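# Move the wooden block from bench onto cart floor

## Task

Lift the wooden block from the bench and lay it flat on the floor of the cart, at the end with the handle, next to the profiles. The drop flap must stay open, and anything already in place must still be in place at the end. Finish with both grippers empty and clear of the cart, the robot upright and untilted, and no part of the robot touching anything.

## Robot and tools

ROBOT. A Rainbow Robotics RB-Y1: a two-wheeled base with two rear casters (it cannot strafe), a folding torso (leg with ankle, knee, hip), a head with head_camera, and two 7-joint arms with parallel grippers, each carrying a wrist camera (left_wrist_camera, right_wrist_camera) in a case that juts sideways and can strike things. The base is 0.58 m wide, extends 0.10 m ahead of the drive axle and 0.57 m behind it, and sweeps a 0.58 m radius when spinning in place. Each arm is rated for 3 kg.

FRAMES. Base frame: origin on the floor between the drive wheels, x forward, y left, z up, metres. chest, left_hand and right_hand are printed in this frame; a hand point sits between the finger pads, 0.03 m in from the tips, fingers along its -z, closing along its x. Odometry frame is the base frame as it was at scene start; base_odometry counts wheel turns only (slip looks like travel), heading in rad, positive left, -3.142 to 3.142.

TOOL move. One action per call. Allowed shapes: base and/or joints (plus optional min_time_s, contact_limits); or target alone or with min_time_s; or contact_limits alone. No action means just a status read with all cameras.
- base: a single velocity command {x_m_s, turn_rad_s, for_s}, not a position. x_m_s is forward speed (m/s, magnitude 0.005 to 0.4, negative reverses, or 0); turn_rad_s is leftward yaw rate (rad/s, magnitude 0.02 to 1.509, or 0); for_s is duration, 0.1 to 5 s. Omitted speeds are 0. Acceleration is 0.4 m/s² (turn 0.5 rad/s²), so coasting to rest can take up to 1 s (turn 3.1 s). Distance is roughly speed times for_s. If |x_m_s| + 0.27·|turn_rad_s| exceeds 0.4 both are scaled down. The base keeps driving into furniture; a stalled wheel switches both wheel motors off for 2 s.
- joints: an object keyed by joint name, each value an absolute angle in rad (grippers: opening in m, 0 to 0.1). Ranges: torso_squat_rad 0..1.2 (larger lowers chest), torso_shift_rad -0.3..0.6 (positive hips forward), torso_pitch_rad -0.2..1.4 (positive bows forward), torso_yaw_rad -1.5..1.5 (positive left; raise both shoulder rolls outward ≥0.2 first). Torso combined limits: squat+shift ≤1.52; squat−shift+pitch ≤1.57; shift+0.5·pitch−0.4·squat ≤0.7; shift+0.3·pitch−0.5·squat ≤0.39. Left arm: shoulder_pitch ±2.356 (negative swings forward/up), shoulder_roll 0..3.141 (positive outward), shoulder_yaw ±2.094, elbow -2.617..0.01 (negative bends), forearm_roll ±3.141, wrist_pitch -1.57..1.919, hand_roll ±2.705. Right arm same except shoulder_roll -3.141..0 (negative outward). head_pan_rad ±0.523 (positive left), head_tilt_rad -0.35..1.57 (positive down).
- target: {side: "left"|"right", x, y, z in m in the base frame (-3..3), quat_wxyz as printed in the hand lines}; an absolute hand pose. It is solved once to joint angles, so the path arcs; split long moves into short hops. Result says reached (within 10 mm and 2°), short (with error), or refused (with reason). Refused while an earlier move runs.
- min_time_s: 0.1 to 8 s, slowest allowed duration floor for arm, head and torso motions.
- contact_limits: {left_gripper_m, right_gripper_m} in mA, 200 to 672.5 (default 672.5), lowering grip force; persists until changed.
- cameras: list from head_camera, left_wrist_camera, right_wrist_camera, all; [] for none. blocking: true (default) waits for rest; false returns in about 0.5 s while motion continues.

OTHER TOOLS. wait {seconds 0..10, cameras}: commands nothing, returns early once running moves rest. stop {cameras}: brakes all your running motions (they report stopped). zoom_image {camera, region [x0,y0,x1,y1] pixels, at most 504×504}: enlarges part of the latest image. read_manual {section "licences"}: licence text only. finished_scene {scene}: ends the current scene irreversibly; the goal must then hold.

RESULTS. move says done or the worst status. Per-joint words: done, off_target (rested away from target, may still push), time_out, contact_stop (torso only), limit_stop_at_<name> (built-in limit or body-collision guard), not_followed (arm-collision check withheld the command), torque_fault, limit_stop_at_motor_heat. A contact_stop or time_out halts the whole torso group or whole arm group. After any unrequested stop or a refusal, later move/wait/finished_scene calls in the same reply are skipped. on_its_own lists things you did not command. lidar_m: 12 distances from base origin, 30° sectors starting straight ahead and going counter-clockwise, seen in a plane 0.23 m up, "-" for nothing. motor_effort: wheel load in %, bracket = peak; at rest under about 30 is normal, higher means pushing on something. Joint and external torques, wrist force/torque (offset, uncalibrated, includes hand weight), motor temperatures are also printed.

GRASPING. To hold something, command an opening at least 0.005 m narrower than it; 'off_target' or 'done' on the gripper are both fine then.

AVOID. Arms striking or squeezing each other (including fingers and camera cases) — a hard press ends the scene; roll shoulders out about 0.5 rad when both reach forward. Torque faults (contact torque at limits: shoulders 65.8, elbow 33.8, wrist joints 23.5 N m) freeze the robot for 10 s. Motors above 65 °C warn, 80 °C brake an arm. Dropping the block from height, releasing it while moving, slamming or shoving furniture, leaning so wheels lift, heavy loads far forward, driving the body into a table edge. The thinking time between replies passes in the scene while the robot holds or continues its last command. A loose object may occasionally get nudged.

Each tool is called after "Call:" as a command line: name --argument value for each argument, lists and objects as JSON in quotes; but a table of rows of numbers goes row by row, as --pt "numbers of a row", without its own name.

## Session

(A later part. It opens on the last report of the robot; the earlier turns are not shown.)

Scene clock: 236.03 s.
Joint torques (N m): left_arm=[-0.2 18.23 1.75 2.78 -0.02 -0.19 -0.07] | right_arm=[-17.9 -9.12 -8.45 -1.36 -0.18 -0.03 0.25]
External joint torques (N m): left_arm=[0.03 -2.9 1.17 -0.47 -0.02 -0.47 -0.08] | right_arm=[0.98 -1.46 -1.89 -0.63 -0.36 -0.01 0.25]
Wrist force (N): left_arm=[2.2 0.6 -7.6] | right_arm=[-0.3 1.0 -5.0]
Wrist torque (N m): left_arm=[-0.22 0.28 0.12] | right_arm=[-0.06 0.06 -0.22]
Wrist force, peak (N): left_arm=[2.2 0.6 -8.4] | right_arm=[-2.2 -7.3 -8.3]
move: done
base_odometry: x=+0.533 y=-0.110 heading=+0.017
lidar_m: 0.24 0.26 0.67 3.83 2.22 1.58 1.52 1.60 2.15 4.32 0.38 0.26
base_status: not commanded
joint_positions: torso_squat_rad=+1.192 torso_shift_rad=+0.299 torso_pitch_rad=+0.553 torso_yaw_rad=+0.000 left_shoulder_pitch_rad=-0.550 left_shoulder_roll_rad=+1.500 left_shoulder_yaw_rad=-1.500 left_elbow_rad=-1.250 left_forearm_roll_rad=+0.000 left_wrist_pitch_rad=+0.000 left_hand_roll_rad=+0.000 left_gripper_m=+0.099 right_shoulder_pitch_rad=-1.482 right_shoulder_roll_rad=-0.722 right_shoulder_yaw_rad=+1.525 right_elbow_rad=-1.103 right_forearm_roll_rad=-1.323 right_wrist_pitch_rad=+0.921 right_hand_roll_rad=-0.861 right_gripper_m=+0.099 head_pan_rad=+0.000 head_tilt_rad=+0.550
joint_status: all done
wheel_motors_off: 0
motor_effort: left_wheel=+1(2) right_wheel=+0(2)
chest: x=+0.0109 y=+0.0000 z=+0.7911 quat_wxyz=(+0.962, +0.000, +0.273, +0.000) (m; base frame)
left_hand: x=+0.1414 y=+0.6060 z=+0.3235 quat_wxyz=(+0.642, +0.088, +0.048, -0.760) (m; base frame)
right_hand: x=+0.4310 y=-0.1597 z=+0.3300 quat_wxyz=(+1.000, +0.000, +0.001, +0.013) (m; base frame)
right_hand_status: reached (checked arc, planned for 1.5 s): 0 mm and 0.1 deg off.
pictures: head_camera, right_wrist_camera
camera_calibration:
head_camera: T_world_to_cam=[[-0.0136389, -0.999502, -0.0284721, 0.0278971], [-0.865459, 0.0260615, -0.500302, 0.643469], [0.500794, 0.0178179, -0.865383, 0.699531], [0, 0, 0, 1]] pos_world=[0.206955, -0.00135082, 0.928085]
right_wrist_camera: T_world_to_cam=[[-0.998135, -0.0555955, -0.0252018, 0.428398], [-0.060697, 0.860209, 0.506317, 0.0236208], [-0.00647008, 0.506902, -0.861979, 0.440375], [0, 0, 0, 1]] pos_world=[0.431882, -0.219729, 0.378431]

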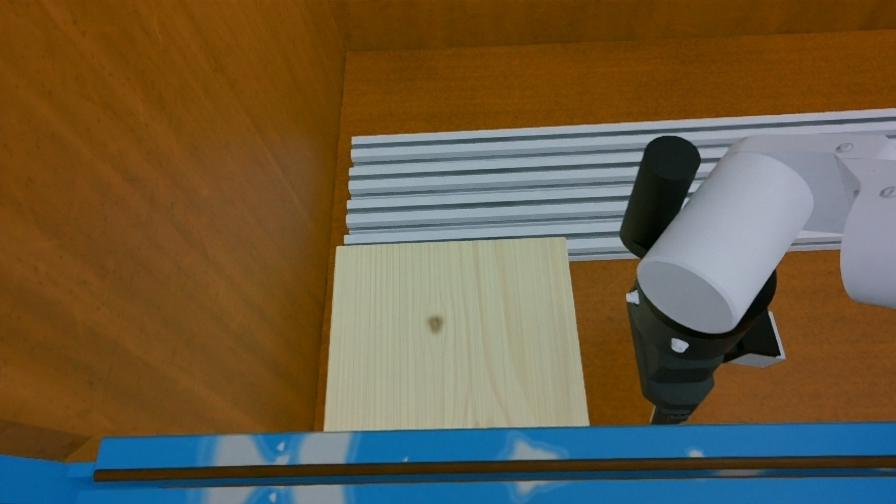

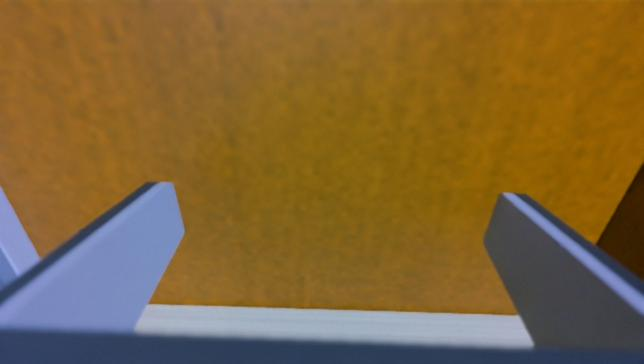

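Call:
move --joints '{"torso_squat_rad": 0.2, "torso_shift_rad": 0.105}' --min_time_s 3.6

Call:
move --base '{"x_m_s": -0.35, "for_s": 1.6}' --cameras '["head_camera"]'

Call:
move --joints '{"torso_squat_rad": 0.2, "torso_shift_rad": 0.0, "torso_pitch_rad": 0.0, "head_tilt_rad": 0.9, "left_shoulder_pitch_rad": 0.04, "left_shoulder_roll_rad": 0.15, "left_shoulder_yaw_rad": 0.0, "left_elbow_rad": -0.2, "left_forearm_roll_rad": 0.0, "left_wrist_pitch_rad": 0.0, "left_hand_roll_rad": 0.0, "right_shoulder_pitch_rad": -0.04, "right_shoulder_roll_rad": -0.15, "right_shoulder_yaw_rad": 0.0, "right_elbow_rad": -0.2, "right_forearm_roll_rad": 0.0, "right_wrist_pitch_rad": 0.0, "right_hand_roll_rad": 0.0}' --min_time_s 2.5 --cameras '["head_camera"]'

Scene clock: 244.30 s.
Joint torques (N m): left_arm=[-0.38 18.48 2.2 2.93 -0.1 -0.19 -0.01] | right_arm=[-18.87 -9.37 -7.83 -1.14 -0.12 -0.12 0.17]
External joint torques (N m): left_arm=[-0.15 -2.65 1.62 -0.32 -0.1 -0.47 -0.02] | right_arm=[0.01 -1.71 -1.26 -0.41 -0.3 -0.1 0.17]
Wrist force (N): left_arm=[2.0 0.7 -7.9] | right_arm=[-0.4 1.2 -5.4]
Wrist torque (N m): left_arm=[-0.25 0.24 0.12] | right_arm=[-0.12 0.02 -0.20]
Wrist force, peak (N): left_arm=[2.7 0.0 -8.5] | right_arm=[-0.9 1.2 -6.0]
move: done
base_odometry: x=+0.533 y=-0.110 heading=+0.017
lidar_m: 0.24 0.26 0.67 3.83 2.20 1.61 1.52 1.59 2.15 1.01 0.37 0.26
base_status: not commanded
joint_positions: torso_squat_rad=+0.200 torso_shift_rad=+0.105 torso_pitch_rad=+0.553 torso_yaw_rad=+0.000 left_shoulder_pitch_rad=-0.550 left_shoulder_roll_rad=+1.500 left_shoulder_yaw_rad=-1.500 left_elbow_rad=-1.250 left_forearm_roll_rad=+0.000 left_wrist_pitch_rad=+0.000 left_hand_roll_rad=+0.000 left_gripper_m=+0.099 right_shoulder_pitch_rad=-1.482 right_shoulder_roll_rad=-0.722 right_shoulder_yaw_rad=+1.524 right_elbow_rad=-1.103 right_forearm_roll_rad=-1.323 right_wrist_pitch_rad=+0.921 right_hand_roll_rad=-0.861 right_gripper_m=+0.099 head_pan_rad=+0.000 head_tilt_rad=+0.550
joint_status: all done
wheel_motors_off: 0
motor_effort: left_wheel=+3(4) right_wheel=-1(3)
chest: x=+0.0065 y=+0.0001 z=+1.2260 quat_wxyz=(+0.962, +0.000, +0.273, +0.000) (m; base frame)
left_hand: x=+0.1370 y=+0.6060 z=+0.7583 quat_wxyz=(+0.642, +0.088, +0.048, -0.760) (m; base frame)
right_hand: x=+0.4265 y=-0.1597 z=+0.7648 quat_wxyz=(+1.000, +0.000, +0.001, +0.013) (m; base frame)
pictures: none

Scene clock: 247.10 s.
Joint torques (N m): left_arm=[-0.53 18.6 1.87 2.91 -0.03 -0.06 -0.08] | right_arm=[-19.18 -8.72 -7.82 -0.8 -0.02 -0.05 0.24]
External joint torques (N m): left_arm=[-0.3 -2.54 1.28 -0.34 -0.03 -0.34 -0.09] | right_arm=[-0.3 -1.06 -1.25 -0.07 -0.2 -0.04 0.24]
Wrist force (N): left_arm=[2.0 0.8 -7.7] | right_arm=[-0.2 1.4 -5.4]
Wrist torque (N m): left_arm=[-0.25 0.25 0.09] | right_arm=[-0.11 0.03 -0.20]
Wrist force, peak (N): left_arm=[2.4 0.5 -8.2] | right_arm=[-1.0 1.2 -5.8]
move: done
base_odometry: x=-0.027 y=-0.119 heading=+0.018
lidar_m: 0.80 0.84 1.70 4.04 1.39 1.01 0.96 1.00 1.38 3.60 1.16 0.84
base_status: done (sent for 1.6 of 1.6 s)
joint_positions: torso_squat_rad=+0.200 torso_shift_rad=+0.105 torso_pitch_rad=+0.553 torso_yaw_rad=+0.000 left_shoulder_pitch_rad=-0.550 left_shoulder_roll_rad=+1.500 left_shoulder_yaw_rad=-1.500 left_elbow_rad=-1.250 left_forearm_roll_rad=+0.000 left_wrist_pitch_rad=+0.000 left_hand_roll_rad=+0.000 left_gripper_m=+0.099 right_shoulder_pitch_rad=-1.482 right_shoulder_roll_rad=-0.722 right_shoulder_yaw_rad=+1.524 right_elbow_rad=-1.103 right_forearm_roll_rad=-1.323 right_wrist_pitch_rad=+0.921 right_hand_roll_rad=-0.861 right_gripper_m=+0.099 head_pan_rad=+0.000 head_tilt_rad=+0.550
joint_status: not commanded
wheel_motors_off: 0
motor_effort: left_wheel=+9(42) right_wheel=-9(24)
chest: x=+0.0065 y=+0.0001 z=+1.2260 quat_wxyz=(+0.962, +0.000, +0.273, +0.000) (m; base frame)
left_hand: x=+0.1370 y=+0.6061 z=+0.7584 quat_wxyz=(+0.642, +0.088, +0.048, -0.760) (m; base frame)
right_hand: x=+0.4265 y=-0.1597 z=+0.7648 quat_wxyz=(+1.000, +0.000, +0.001, +0.013) (m; base frame)
pictures: head_camera
camera_calibration:
head_camera: T_world_to_cam=[[-0.0136351, -0.999501, -0.0284756, 0.0403234], [-0.865391, 0.0260624, -0.500419, 0.857386], [0.500912, 0.0178192, -0.865315, 1.07797], [0, 0, 0, 1]] pos_world=[0.202555, -0.00125082, 1.36298]

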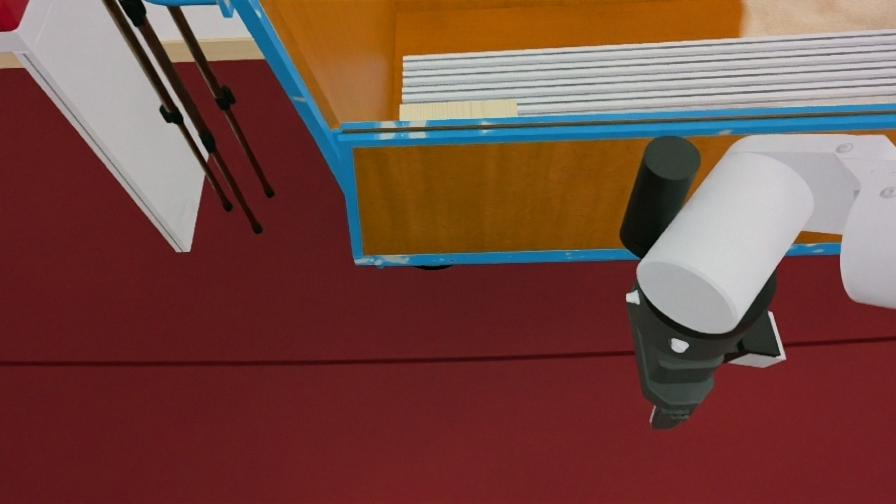

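Scene clock: 250.03 s.
Joint torques (N m): left_arm=[-2.43 3.93 2.15 -0.92 -0.06 -0.66 -0.05] | right_arm=[-4.24 -4.81 -2.1 -1.44 -0.05 -0.47 0.02]
External joint torques (N m): left_arm=[-1.13 -0.54 1.76 -0.35 -0.07 -0.24 -0.04] | right_arm=[-0.97 -0.08 -1.75 -0.22 -0.1 0.03 0.01]
Wrist force (N): left_arm=[-0.3 0.0 -7.6] | right_arm=[-2.2 2.0 -4.9]
Wrist torque (N m): left_arm=[-0.12 0.12 0.12] | right_arm=[-0.15 -0.11 -0.22]
Wrist force, peak (N): left_arm=[2.7 -1.2 -7.8] | right_arm=[-3.2 3.2 -5.4]
move: done
base_odometry: x=-0.027 y=-0.119 heading=+0.018
lidar_m: 0.80 0.84 1.70 4.01 1.40 1.00 0.95 1.02 1.38 3.58 1.16 0.84
base_status: not commanded
joint_positions: torso_squat_rad=+0.200 torso_shift_rad=+0.000 torso_pitch_rad=+0.000 torso_yaw_rad=+0.000 left_shoulder_pitch_rad=+0.040 left_shoulder_roll_rad=+0.150 left_shoulder_yaw_rad=+0.000 left_elbow_rad=-0.200 left_forearm_roll_rad=+0.000 left_wrist_pitch_rad=+0.000 left_hand_roll_rad=+0.000 left_gripper_m=+0.099 right_shoulder_pitch_rad=-0.040 right_shoulder_roll_rad=-0.150 right_shoulder_yaw_rad=+0.000 right_elbow_rad=-0.200 right_forearm_roll_rad=+0.000 right_wrist_pitch_rad=+0.000 right_hand_roll_rad=+0.000 right_gripper_m=+0.099 head_pan_rad=+0.000 head_tilt_rad=+0.900
joint_status: all done
wheel_motors_off: 0
motor_effort: left_wheel=+14(18) right_wheel=-13(13)
chest: x=-0.2280 y=+0.0001 z=+1.2760 quat_wxyz=(+1.000, +0.000, +0.000, +0.000) (m; base frame)
left_hand: x=-0.1607 y=+0.3345 z=+0.6024 quat_wxyz=(+0.994, +0.075, -0.080, -0.002) (m; base frame)
right_hand: x=-0.1013 y=-0.3318 z=+0.6097 quat_wxyz=(+0.990, -0.074, -0.118, +0.013) (m; base frame)
pictures: head_camera
camera_calibration:
head_camera: T_world_to_cam=[[-0.00760457, -0.999502, -0.0306417, 0.0427783], [-0.74648, 0.0260632, -0.664897, 0.879238], [0.665365, 0.0178171, -0.746306, 1.18381], [0, 0, 0, 1]] pos_world=[-0.131004, -0.00125081, 1.46939]

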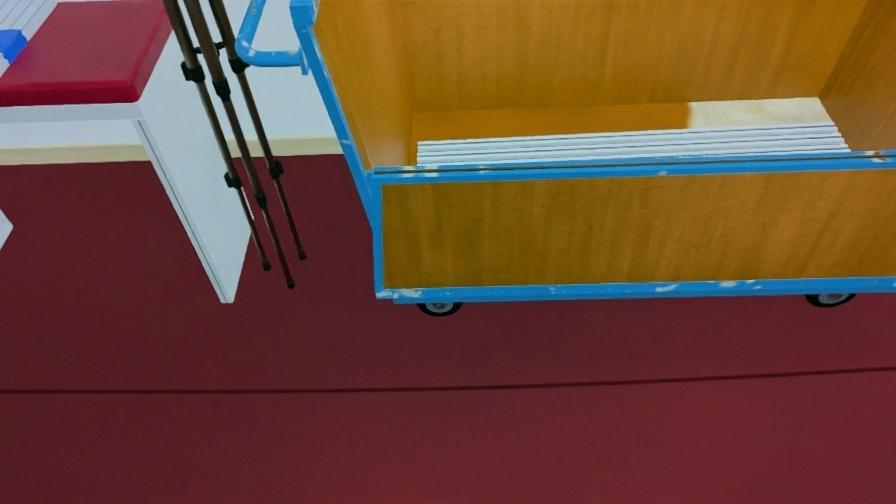

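Call:
finished_scene --scene 2

The scene is finished: the task was done.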